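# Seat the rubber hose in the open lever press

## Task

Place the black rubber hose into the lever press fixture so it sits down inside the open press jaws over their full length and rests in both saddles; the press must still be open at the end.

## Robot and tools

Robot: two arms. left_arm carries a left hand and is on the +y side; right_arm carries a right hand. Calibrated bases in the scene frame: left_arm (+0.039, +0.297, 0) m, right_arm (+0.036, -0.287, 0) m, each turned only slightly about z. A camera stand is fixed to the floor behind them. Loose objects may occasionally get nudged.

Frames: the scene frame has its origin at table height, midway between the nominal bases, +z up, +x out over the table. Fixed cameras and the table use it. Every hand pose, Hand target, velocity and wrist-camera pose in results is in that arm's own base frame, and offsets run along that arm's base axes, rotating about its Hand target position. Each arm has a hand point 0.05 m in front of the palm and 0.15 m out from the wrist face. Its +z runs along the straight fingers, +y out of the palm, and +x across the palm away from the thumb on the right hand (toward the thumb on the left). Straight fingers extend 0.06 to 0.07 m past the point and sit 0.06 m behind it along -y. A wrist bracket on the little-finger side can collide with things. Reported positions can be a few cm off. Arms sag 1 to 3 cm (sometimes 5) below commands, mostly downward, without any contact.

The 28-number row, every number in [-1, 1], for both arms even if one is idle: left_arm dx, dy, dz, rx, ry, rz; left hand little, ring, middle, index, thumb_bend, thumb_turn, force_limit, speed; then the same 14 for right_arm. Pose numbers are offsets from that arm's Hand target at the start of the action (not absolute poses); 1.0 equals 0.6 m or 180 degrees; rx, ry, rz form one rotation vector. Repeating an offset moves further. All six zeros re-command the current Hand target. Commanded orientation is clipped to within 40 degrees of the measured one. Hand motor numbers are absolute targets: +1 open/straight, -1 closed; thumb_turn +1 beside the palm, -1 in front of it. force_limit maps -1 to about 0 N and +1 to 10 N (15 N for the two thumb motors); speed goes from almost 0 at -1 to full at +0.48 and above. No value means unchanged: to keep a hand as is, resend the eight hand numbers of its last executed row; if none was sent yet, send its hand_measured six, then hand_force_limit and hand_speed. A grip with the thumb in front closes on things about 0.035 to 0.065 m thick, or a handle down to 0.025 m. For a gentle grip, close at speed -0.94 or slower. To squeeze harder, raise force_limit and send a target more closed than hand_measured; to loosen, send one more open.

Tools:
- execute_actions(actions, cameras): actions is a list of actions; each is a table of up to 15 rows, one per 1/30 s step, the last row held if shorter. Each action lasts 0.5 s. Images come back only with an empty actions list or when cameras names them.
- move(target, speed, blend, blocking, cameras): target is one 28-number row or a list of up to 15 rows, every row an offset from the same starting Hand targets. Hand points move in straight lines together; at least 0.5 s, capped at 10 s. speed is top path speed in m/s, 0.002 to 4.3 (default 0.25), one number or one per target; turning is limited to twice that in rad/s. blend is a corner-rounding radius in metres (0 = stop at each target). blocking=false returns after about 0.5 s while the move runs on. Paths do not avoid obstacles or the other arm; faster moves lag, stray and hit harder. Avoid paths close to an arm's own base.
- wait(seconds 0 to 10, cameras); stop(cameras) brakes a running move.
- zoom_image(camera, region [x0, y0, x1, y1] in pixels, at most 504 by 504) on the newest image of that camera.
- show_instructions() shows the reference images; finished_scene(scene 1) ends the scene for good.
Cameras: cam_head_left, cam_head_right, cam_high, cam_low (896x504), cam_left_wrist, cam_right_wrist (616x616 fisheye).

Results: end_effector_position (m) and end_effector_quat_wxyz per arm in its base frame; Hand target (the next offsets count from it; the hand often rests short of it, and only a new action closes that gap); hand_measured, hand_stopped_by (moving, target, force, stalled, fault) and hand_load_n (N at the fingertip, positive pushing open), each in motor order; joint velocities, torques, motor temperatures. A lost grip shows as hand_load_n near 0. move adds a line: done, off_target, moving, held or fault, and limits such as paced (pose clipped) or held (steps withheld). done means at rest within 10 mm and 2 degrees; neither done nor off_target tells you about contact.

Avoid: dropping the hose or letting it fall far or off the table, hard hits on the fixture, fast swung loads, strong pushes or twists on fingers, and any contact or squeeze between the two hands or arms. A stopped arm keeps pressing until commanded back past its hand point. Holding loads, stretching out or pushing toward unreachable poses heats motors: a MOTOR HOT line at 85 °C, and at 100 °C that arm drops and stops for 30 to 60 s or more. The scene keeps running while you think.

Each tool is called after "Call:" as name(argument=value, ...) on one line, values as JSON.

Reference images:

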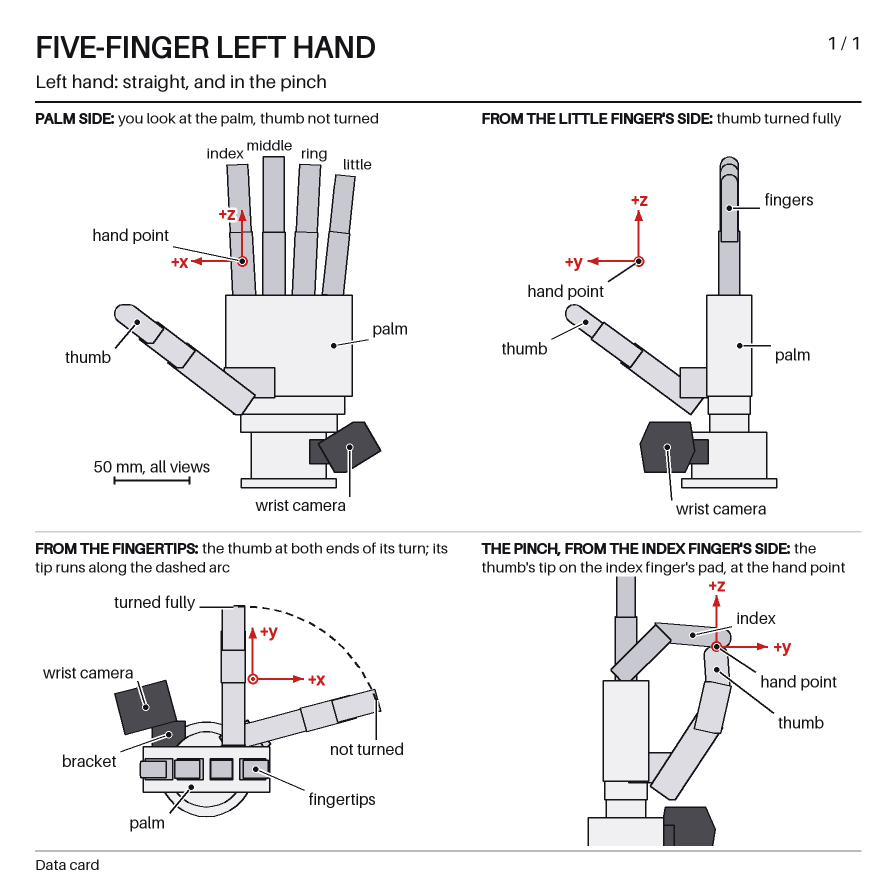

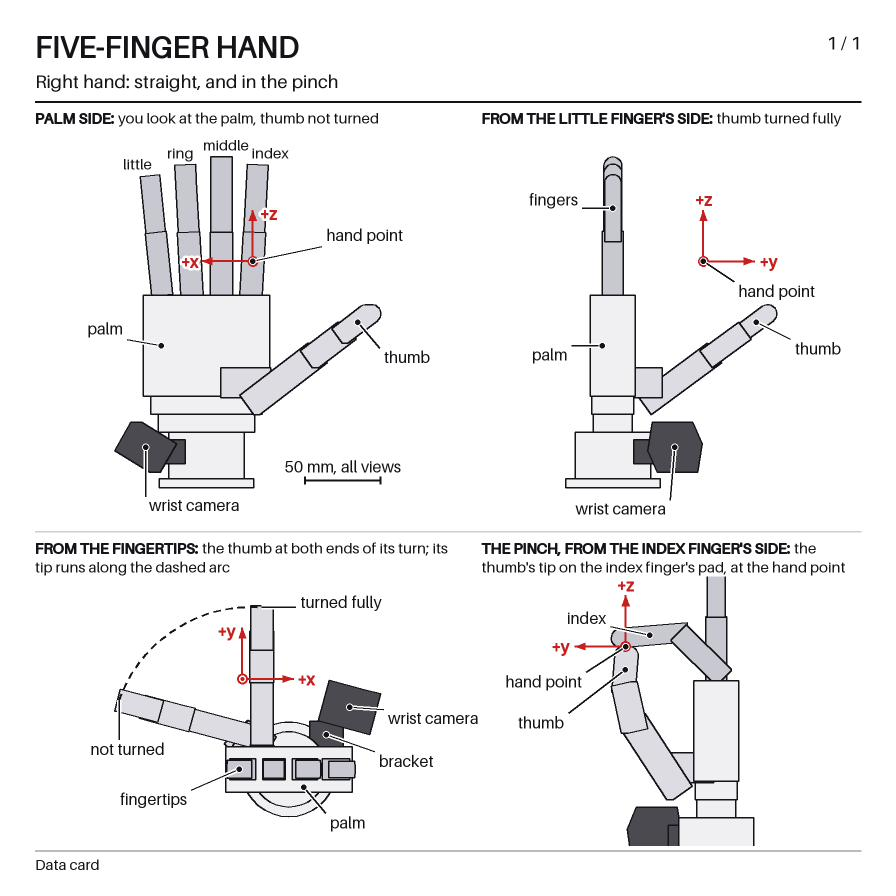

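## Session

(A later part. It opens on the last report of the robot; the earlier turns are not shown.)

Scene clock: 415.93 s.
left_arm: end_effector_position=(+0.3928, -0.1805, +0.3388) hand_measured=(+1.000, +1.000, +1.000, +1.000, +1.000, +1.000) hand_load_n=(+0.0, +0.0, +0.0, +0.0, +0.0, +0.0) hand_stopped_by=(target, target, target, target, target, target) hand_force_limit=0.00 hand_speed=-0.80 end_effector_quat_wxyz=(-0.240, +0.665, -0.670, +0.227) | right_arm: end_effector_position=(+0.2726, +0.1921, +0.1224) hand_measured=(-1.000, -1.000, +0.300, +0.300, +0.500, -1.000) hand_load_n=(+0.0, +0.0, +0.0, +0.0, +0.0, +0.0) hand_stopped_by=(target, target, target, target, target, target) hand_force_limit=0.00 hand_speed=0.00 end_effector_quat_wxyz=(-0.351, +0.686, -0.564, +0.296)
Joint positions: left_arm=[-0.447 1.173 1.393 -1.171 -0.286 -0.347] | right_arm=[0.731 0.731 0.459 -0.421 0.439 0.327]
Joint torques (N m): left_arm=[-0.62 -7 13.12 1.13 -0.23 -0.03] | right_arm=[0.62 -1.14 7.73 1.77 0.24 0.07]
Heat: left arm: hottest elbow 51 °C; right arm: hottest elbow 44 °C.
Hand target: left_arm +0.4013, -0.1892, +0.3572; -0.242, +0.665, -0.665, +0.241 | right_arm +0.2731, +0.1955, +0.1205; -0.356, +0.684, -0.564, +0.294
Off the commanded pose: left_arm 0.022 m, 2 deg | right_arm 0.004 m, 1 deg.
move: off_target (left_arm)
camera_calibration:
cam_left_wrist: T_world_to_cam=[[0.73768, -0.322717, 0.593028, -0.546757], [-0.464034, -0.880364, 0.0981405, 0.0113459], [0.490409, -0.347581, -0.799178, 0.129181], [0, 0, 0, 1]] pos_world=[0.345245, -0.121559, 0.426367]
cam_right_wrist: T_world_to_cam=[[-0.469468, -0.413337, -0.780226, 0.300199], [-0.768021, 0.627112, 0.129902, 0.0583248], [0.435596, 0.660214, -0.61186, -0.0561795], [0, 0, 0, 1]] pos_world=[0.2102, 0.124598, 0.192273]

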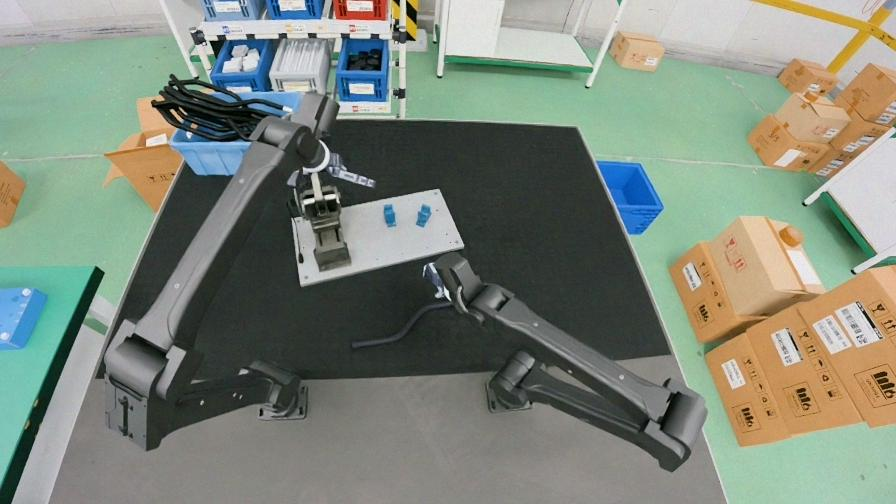

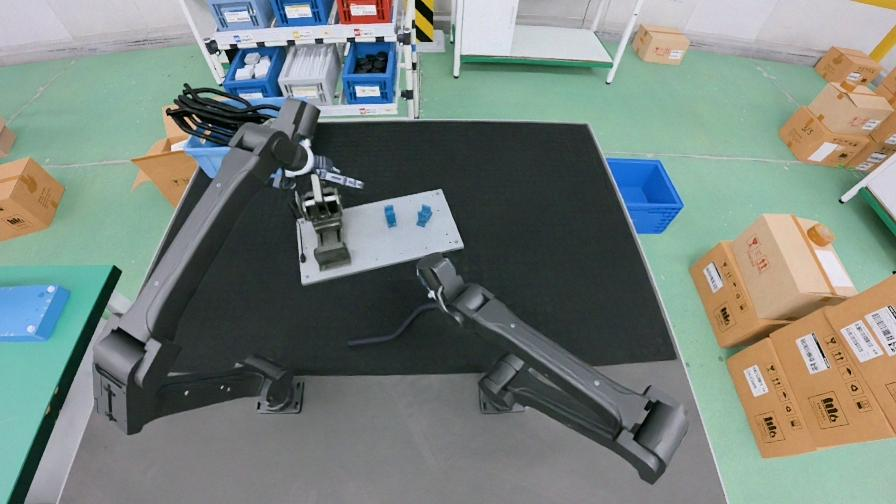

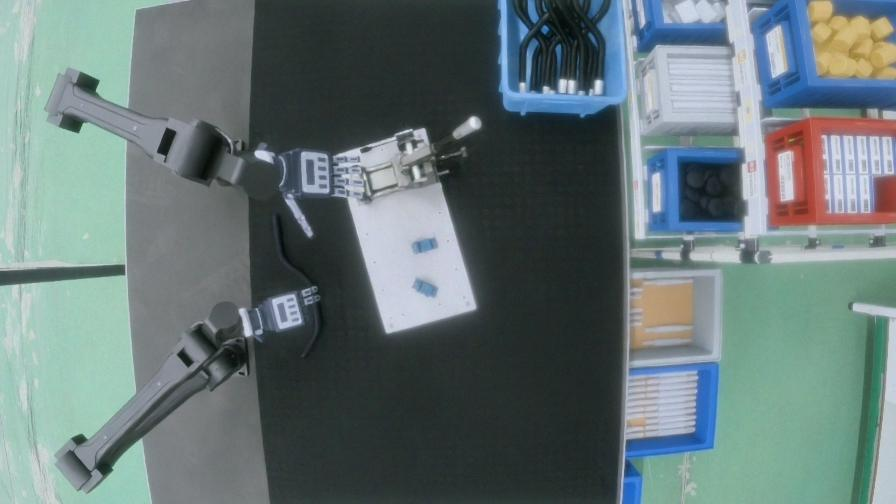

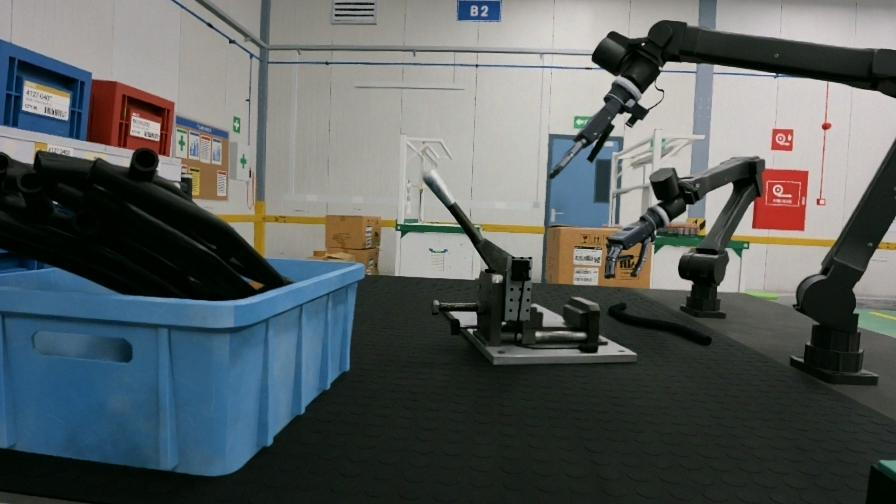

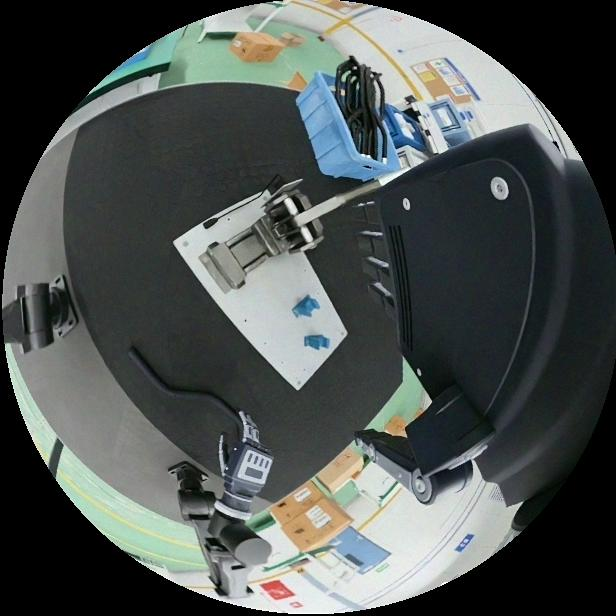

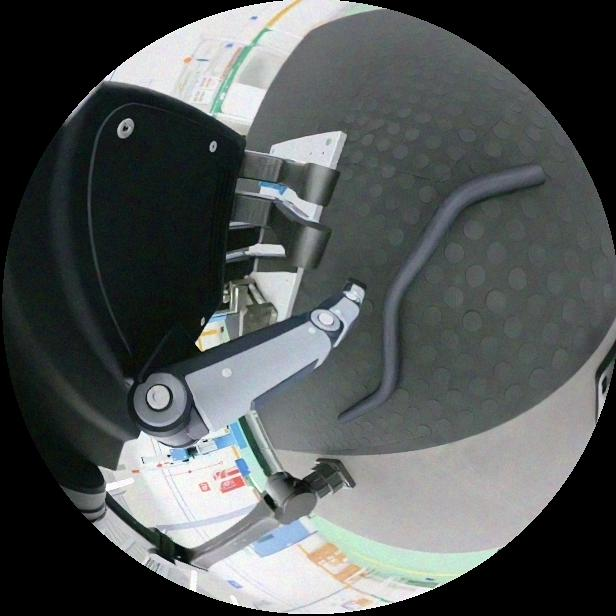

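Call:
move(target=[0,0,0,0,0,0,1,1,1,1,1,1,0,-0.8,-0.017,-0.005,-0.11,0,0,0,-1,-1,0.3,0.3,0.5,-1,0,0], speed=0.15, cameras=["cam_right_wrist","cam_low","cam_high"])

Call:
zoom_image(camera="cam_low", region=[580, 220, 720, 360])

Call:
zoom_image(camera="cam_right_wrist", region=[230, 130, 560, 430])

Call:
zoom_image(camera="cam_high", region=[240, 200, 360, 370])

Scene clock: 448.80 s.
left_arm: end_effector_position=(+0.3928, -0.1805, +0.3388) hand_measured=(+1.000, +1.000, +1.000, +1.000, +1.000, +1.000) hand_load_n=(+0.0, +0.0, +0.0, +0.0, +0.0, +0.0) hand_stopped_by=(target, target, target, target, target, target) hand_force_limit=0.00 hand_speed=-0.80 end_effector_quat_wxyz=(-0.240, +0.665, -0.670, +0.227) | right_arm: end_effector_position=(+0.2649, +0.1887, +0.0577) hand_measured=(-1.000, -1.000, +0.300, +0.300, +0.500, -1.000) hand_load_n=(+0.0, +0.0, +0.0, +0.0, +0.0, +0.0) hand_stopped_by=(target, target, target, target, target, target) hand_force_limit=0.00 hand_speed=0.00 end_effector_quat_wxyz=(-0.352, +0.685, -0.565, +0.297)
Joint positions: left_arm=[-0.447 1.173 1.393 -1.171 -0.286 -0.347] | right_arm=[0.747 0.815 0.306 -0.187 0.455 0.341]
Joint torques (N m): left_arm=[-0.67 -6.89 13.16 1.06 -0.22 -0.01] | right_arm=[1.03 -1.14 6.9 1.72 0.28 0.09]
Heat: left arm: hottest elbow 51 °C; right arm: hottest elbow 42 °C.
Hand target: left_arm +0.4013, -0.1892, +0.3572; -0.242, +0.665, -0.665, +0.241 | right_arm +0.2629, +0.1925, +0.0545; -0.356, +0.684, -0.564, +0.294
Off the commanded pose: left_arm 0.022 m, 2 deg | right_arm 0.005 m, 1 deg.
move: off_target (left_arm)
camera_calibration:
cam_right_wrist: T_world_to_cam=[[-0.469367, -0.41032, -0.781877, 0.244213], [-0.7656, 0.630286, 0.128828, 0.0617234], [0.439945, 0.659073, -0.609976, -0.0911873], [0, 0, 0, 1]] pos_world=[0.201998, 0.121401, 0.12737]
Images, in order (width x height): cam_high 896x504, cam_low 896x504, cam_right_wrist 616x616.

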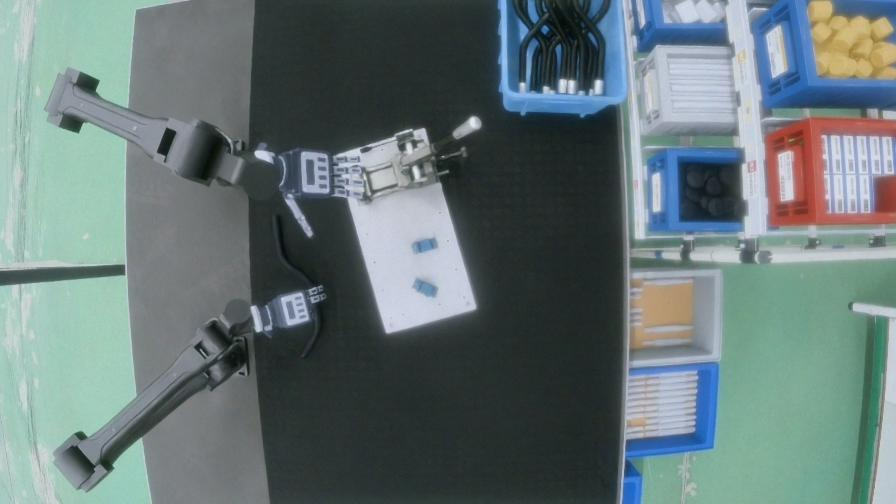

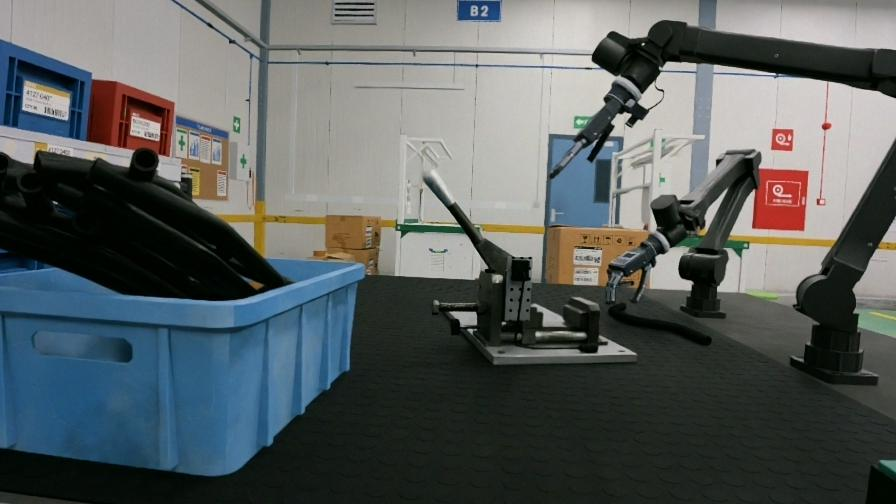

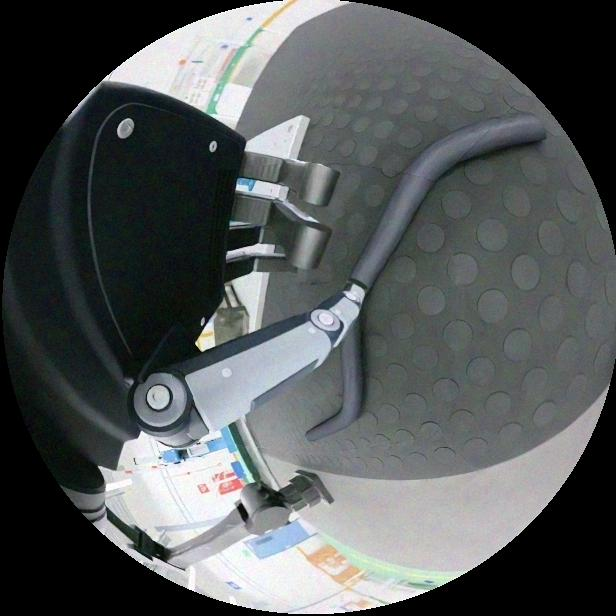

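Scaled by 3.600 from the camera's 896x504 image, which has a finer 1280x720 frame.

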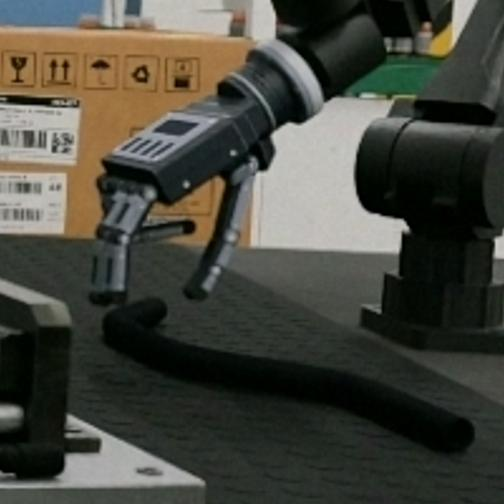

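Scaled by 1.527 from the camera's 616x616 image, which has a finer 880x880 frame.

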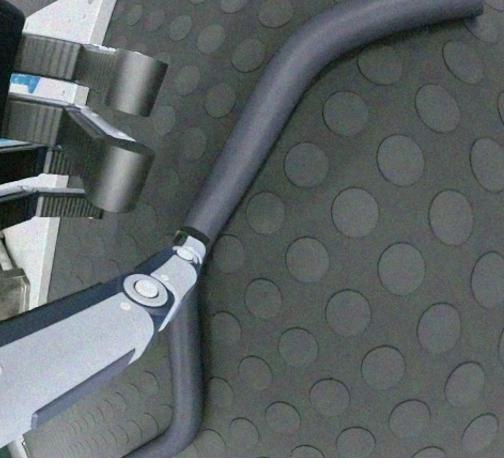

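Scaled by 2.965 from the camera's 896x504 image, which has a finer 1280x720 frame.

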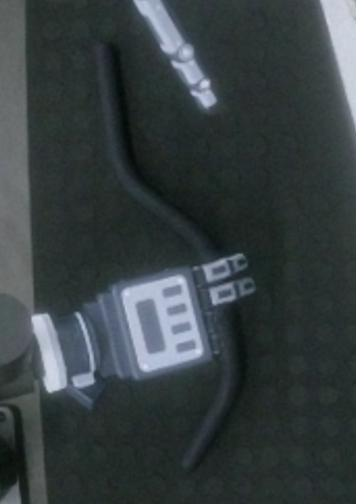

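Call:
move(target=[0,0,0,0,0,0,1,1,1,1,1,1,0,-0.8,-0.008,0,-0.0625,0,0,0,-1,-1,0.3,0.3,0.5,-1,0,0], speed=0.06, cameras=["cam_right_wrist","cam_low","cam_high"])

Call:
zoom_image(camera="cam_low", region=[580, 220, 720, 360])

Call:
zoom_image(camera="cam_right_wrist", region=[230, 130, 560, 430])

Scene clock: 479.13 s.
left_arm: end_effector_position=(+0.3928, -0.1805, +0.3388) hand_measured=(+1.000, +1.000, +1.000, +1.000, +1.000, +1.000) hand_load_n=(+0.0, +0.0, +0.0, +0.0, +0.0, +0.0) hand_stopped_by=(target, target, target, target, target, target) hand_force_limit=0.00 hand_speed=-0.80 end_effector_quat_wxyz=(-0.240, +0.665, -0.670, +0.227) | right_arm: end_effector_position=(+0.2620, +0.1902, +0.0220) hand_measured=(-1.000, -1.000, +0.300, +0.300, +0.500, -1.000) hand_load_n=(+0.0, +0.0, +0.0, +0.0, +0.0, +0.0) hand_stopped_by=(target, target, target, target, target, target) hand_force_limit=0.00 hand_speed=0.00 end_effector_quat_wxyz=(-0.354, +0.683, -0.565, +0.297)
Joint positions: left_arm=[-0.447 1.173 1.393 -1.171 -0.286 -0.347] | right_arm=[0.763 0.929 0.235 -0.002 0.468 0.353]
Joint torques (N m): left_arm=[-0.79 -7 13.15 1.06 -0.24 -0.02] | right_arm=[1.08 -1.49 5.9 1.7 0.28 0.09]
Heat: left arm: hottest elbow 52 °C; right arm: hottest elbow 40 °C.
Hand target: left_arm +0.4013, -0.1892, +0.3572; -0.242, +0.665, -0.665, +0.241 | right_arm +0.2581, +0.1925, +0.0170; -0.356, +0.684, -0.564, +0.294
Off the commanded pose: left_arm 0.022 m, 2 deg | right_arm 0.007 m, 0 deg.
move: off_target (left_arm)
camera_calibration:
cam_right_wrist: T_world_to_cam=[[-0.466497, -0.407267, -0.785184, 0.214292], [-0.765679, 0.63037, 0.127942, 0.0632039], [0.44285, 0.660884, -0.605902, -0.113891], [0, 0, 0, 1]] pos_world=[0.198797, 0.122701, 0.0911658]
Images, in order (width x height): cam_high 896x504, cam_low 896x504, cam_right_wrist 616x616.

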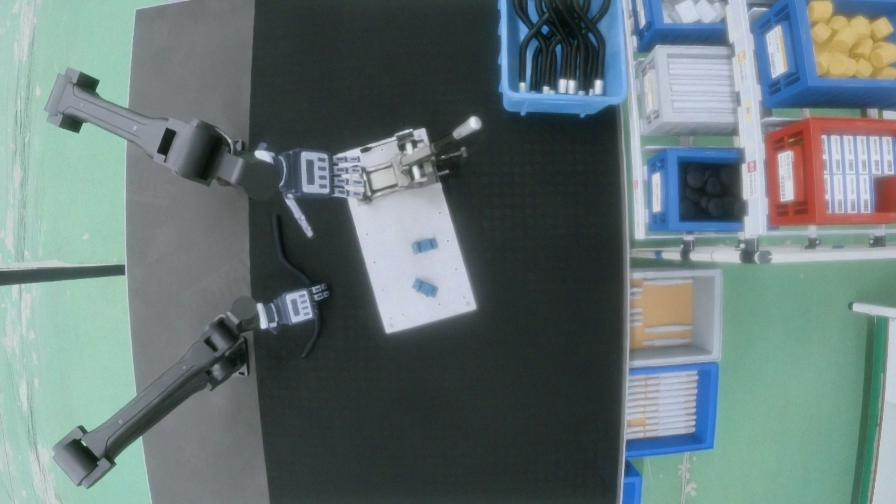

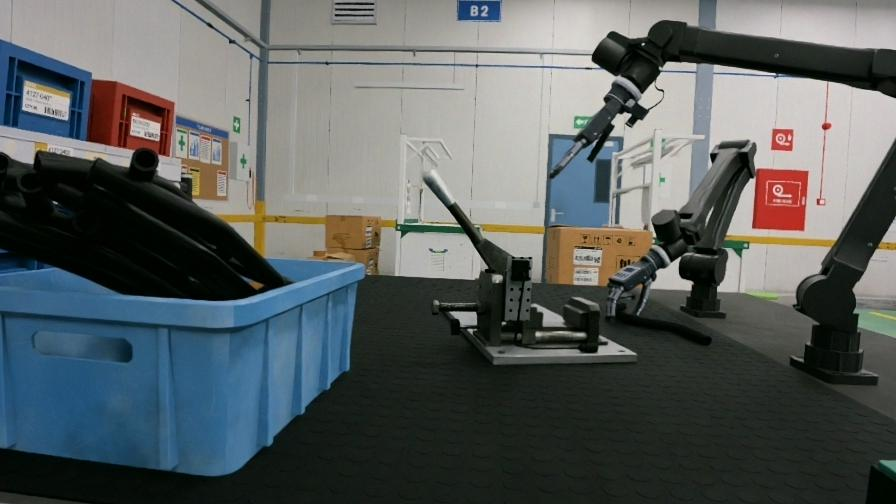

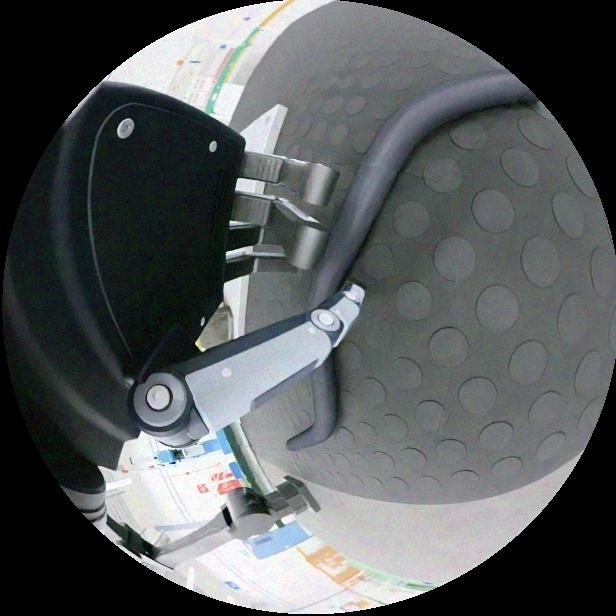

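Scaled by 3.600 from the camera's 896x504 image, which has a finer 1280x720 frame.

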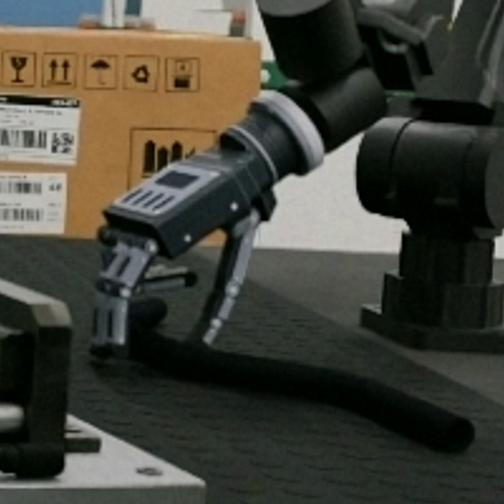

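Scaled by 1.527 from the camera's 616x616 image, which has a finer 880x880 frame.

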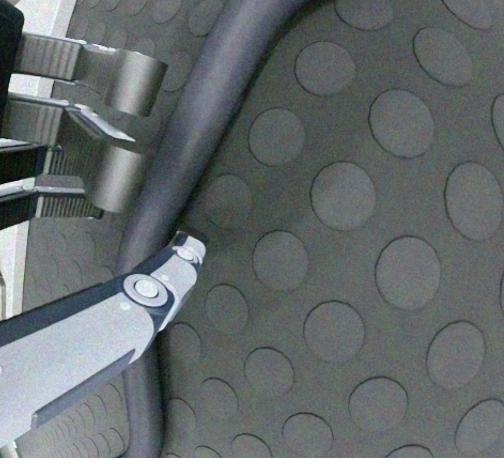

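Call:
execute_actions(actions=[[[0,0,0,0,0,0,1,1,1,1,1,1,0,-0.8,0,0,0,0,0,0,-1,-1,-0.7,-0.7,0.5,-1,-0.1,-0.92]]])

Call:
wait(seconds=2.5, cameras=["cam_right_wrist","cam_low"])

Scene clock: 491.00 s.
left_arm: end_effector_position=(+0.3928, -0.1805, +0.3388) hand_measured=(+1.000, +1.000, +1.000, +1.000, +1.000, +1.000) hand_load_n=(+0.0, +0.0, +0.0, +0.0, +0.0, +0.0) hand_stopped_by=(target, target, target, target, target, target) hand_force_limit=0.00 hand_speed=-0.80 end_effector_quat_wxyz=(-0.240, +0.665, -0.670, +0.227) | right_arm: end_effector_position=(+0.2621, +0.1900, +0.0221) hand_measured=(-1.000, -1.000, -0.154, -0.206, +0.502, -1.000) hand_load_n=(+0.0, +0.0, +3.0, +4.5, +7.0, -1.0) hand_stopped_by=(target, target, force, force, target, target) hand_force_limit=-0.10 hand_speed=-0.92 end_effector_quat_wxyz=(-0.354, +0.683, -0.565, +0.298)
Joint positions: left_arm=[-0.447 1.173 1.393 -1.171 -0.286 -0.347] | right_arm=[0.763 0.929 0.235 -0.002 0.469 0.353]
Joint torques (N m): left_arm=[-0.73 -6.65 13.18 0.99 -0.22 -0.03] | right_arm=[1.08 -1.49 5.89 1.77 0.22 0.08]
Heat: left arm: hottest elbow 52 °C; right arm: hottest elbow 39 °C.
Hand target: left_arm +0.4013, -0.1892, +0.3572; -0.242, +0.665, -0.665, +0.241 | right_arm +0.2580, +0.1925, +0.0170; -0.356, +0.684, -0.564, +0.294
Off the commanded pose: left_arm 0.022 m, 2 deg | right_arm 0.007 m, 1 deg.

Scene clock: 493.50 s.
left_arm: end_effector_position=(+0.3928, -0.1805, +0.3388) hand_measured=(+1.000, +1.000, +1.000, +1.000, +1.000, +1.000) hand_load_n=(+0.0, +0.0, +0.0, +0.0, +0.0, +0.0) hand_stopped_by=(target, target, target, target, target, target) hand_force_limit=0.00 hand_speed=-0.80 end_effector_quat_wxyz=(-0.240, +0.665, -0.670, +0.227) | right_arm: end_effector_position=(+0.2621, +0.1900, +0.0221) hand_measured=(-1.000, -1.000, -0.154, -0.206, +0.502, -1.000) hand_load_n=(+0.0, +0.0, +3.0, +4.5, +7.0, -1.0) hand_stopped_by=(target, target, force, force, target, target) hand_force_limit=-0.10 hand_speed=-0.92 end_effector_quat_wxyz=(-0.354, +0.683, -0.565, +0.298)
Joint positions: left_arm=[-0.447 1.173 1.393 -1.171 -0.286 -0.347] | right_arm=[0.763 0.929 0.235 -0.002 0.469 0.353]
Joint torques (N m): left_arm=[-0.91 -6.83 13.16 1.02 -0.23 0] | right_arm=[1.08 -1.49 5.89 1.77 0.22 0.08]
Heat: left arm: hottest elbow 52 °C; right arm: hottest elbow 39 °C.
Hand target: left_arm +0.4013, -0.1892, +0.3572; -0.242, +0.665, -0.665, +0.241 | right_arm +0.2580, +0.1925, +0.0170; -0.356, +0.684, -0.564, +0.294
Off the commanded pose: left_arm 0.022 m, 2 deg | right_arm 0.007 m, 1 deg.
wait: 2.50 s; at rest by 0.17 s
camera_calibration:
cam_right_wrist: T_world_to_cam=[[-0.466572, -0.406911, -0.785324, 0.214314], [-0.764891, 0.631467, 0.127242, 0.0630255], [0.44413, 0.660055, -0.605868, -0.113921], [0, 0, 0, 1]] pos_world=[0.198796, 0.122602, 0.0912655]
Images, in order (width x height): cam_low 896x504, cam_right_wrist 616x616.

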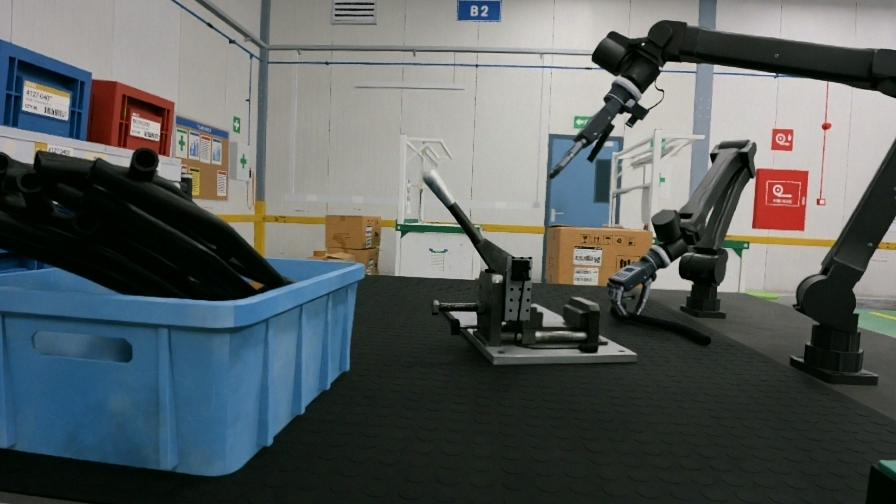

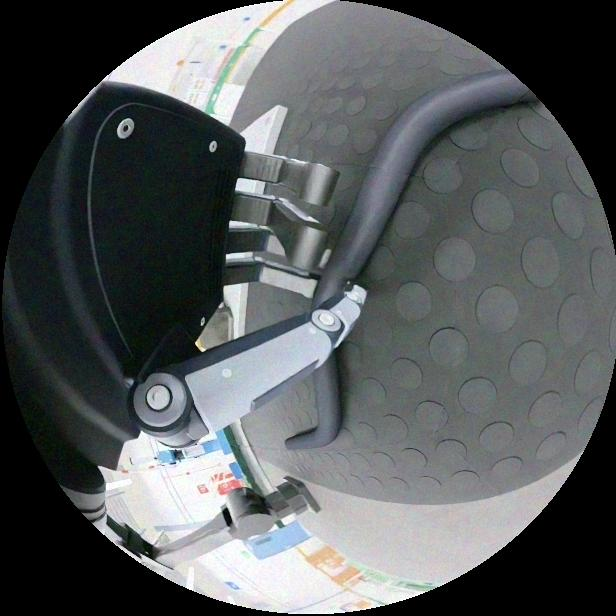

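Call:
move(target=[0,0,0,0,0,0,1,1,1,1,1,1,0,-0.8,0,0,0.13,0,0,0,-1,-1,-0.7,-0.7,0.5,-1,-0.1,-0.92], speed=0.06, cameras=["all"])

Scene clock: 499.43 s.
left_arm: end_effector_position=(+0.3928, -0.1805, +0.3388) hand_measured=(+1.000, +1.000, +1.000, +1.000, +1.000, +1.000) hand_load_n=(+0.0, +0.0, +0.0, +0.0, +0.0, +0.0) hand_stopped_by=(target, target, target, target, target, target) hand_force_limit=0.00 hand_speed=-0.80 end_effector_quat_wxyz=(-0.240, +0.665, -0.670, +0.227) | right_arm: end_effector_position=(+0.2471, +0.1757, +0.0631) hand_measured=(-1.000, -1.000, -0.154, -0.206, +0.502, -1.000) hand_load_n=(+0.0, +0.5, +2.0, +4.0, +8.0, -0.5) hand_stopped_by=(target, target, force, force, target, target) hand_force_limit=-0.10 hand_speed=-0.92 end_effector_quat_wxyz=(-0.328, +0.695, -0.568, +0.294)
Joint positions: left_arm=[-0.447 1.173 1.393 -1.171 -0.286 -0.347] | right_arm=[0.763 0.728 0.319 -0.346 0.469 0.356]
Joint torques (N m): left_arm=[-0.85 -7.18 13.18 1.14 -0.24 -0.03] | right_arm=[1.03 -2.14 11.89 0.68 0.19 0.04]
Heat: left arm: hottest elbow 52 °C; right arm: hottest elbow 39 °C.
Hand target: left_arm +0.4013, -0.1892, +0.3572; -0.242, +0.665, -0.665, +0.241 | right_arm +0.2580, +0.1925, +0.0949; -0.356, +0.684, -0.564, +0.294
Off the commanded pose: left_arm 0.022 m, 2 deg | right_arm 0.038 m, 3 deg.
move: off_target (left_arm, right_arm)
camera_calibration:
cam_left_wrist: T_world_to_cam=[[0.73768, -0.322717, 0.593028, -0.546757], [-0.464034, -0.880364, 0.0981405, 0.0113459], [0.490409, -0.347581, -0.799178, 0.129181], [0, 0, 0, 1]] pos_world=[0.345245, -0.121559, 0.426367]
cam_right_wrist: T_world_to_cam=[[-0.500306, -0.435854, -0.748148, 0.244763], [-0.758205, 0.637788, 0.135471, 0.0520016], [0.418114, 0.635026, -0.649556, -0.0593615], [0, 0, 0, 1]] pos_world=[0.186704, 0.111211, 0.137515]

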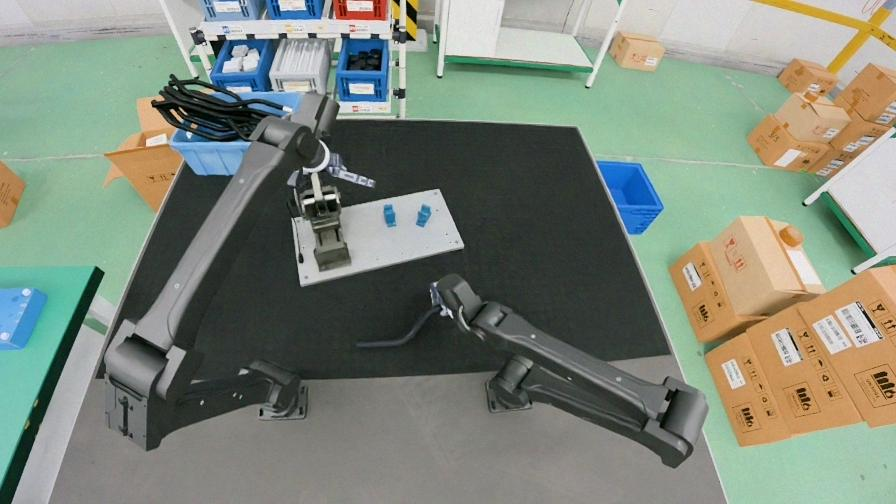

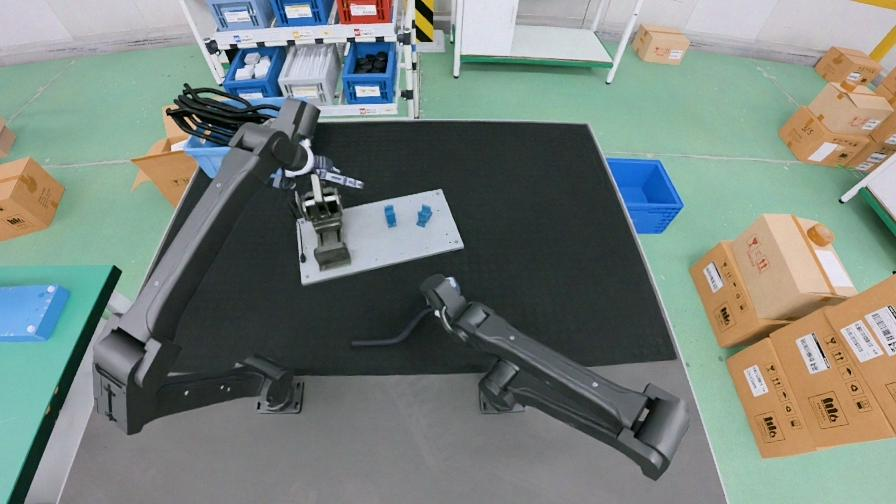

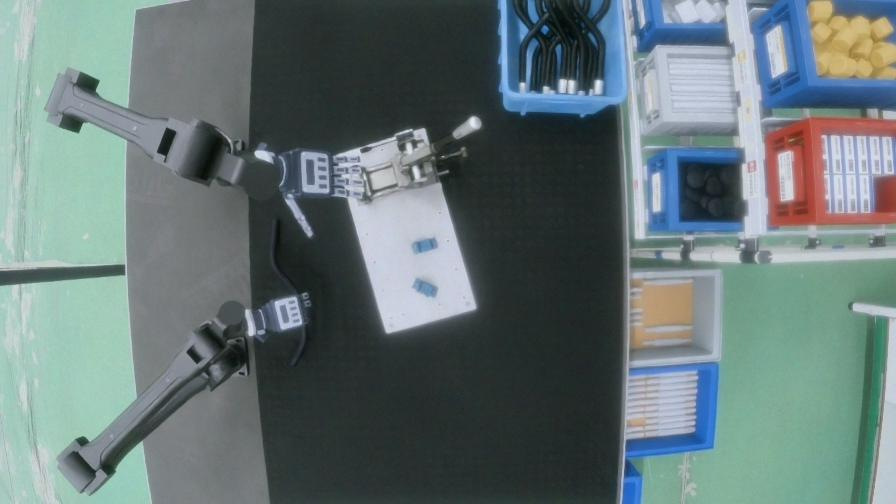

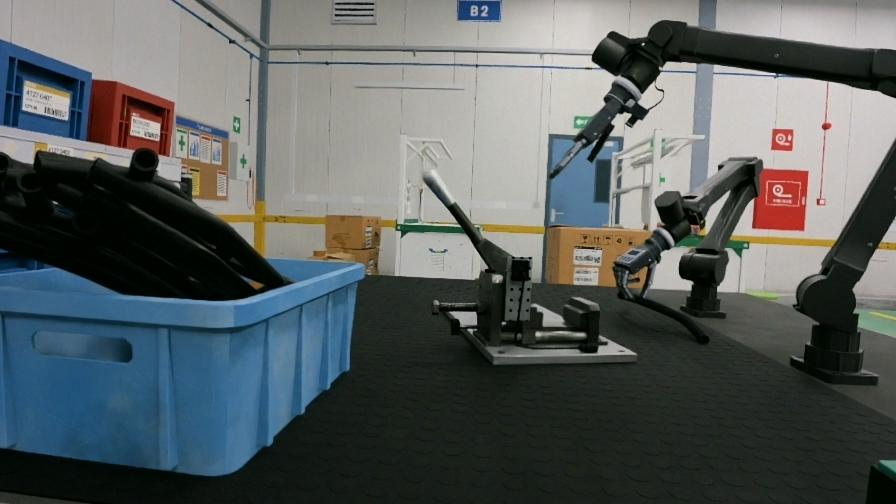

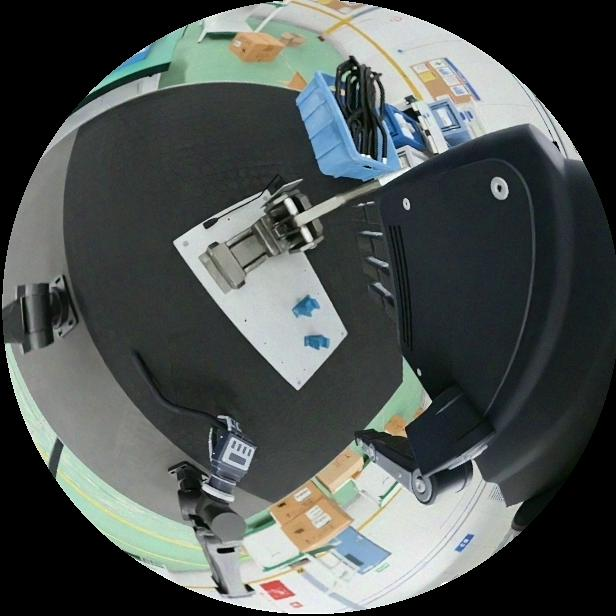

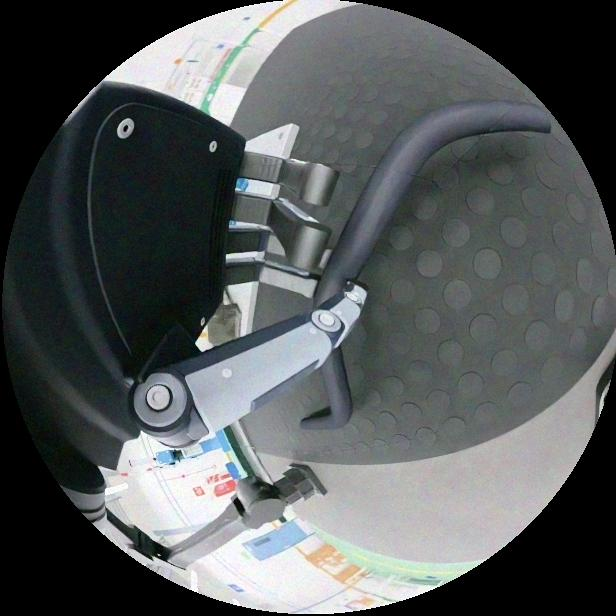

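Call:
zoom_image(camera="cam_low", region=[580, 220, 720, 360])

Call:
zoom_image(camera="cam_right_wrist", region=[230, 70, 560, 430])

Scaled by 3.600 from the camera's 896x504 image, which has a finer 1280x720 frame.

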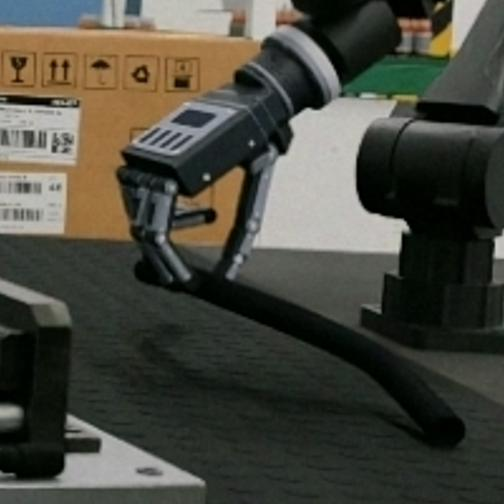

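Scaled by 1.400 from the camera's 616x616 image, which has a finer 880x880 frame.

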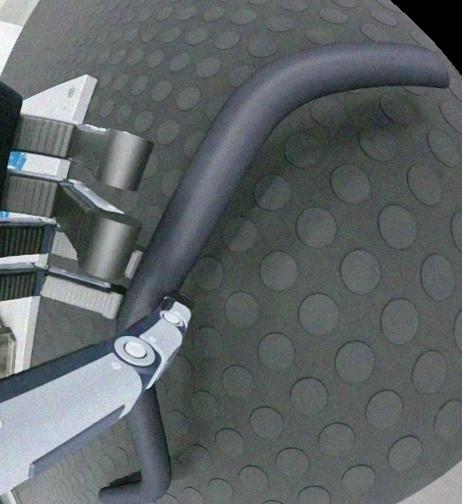

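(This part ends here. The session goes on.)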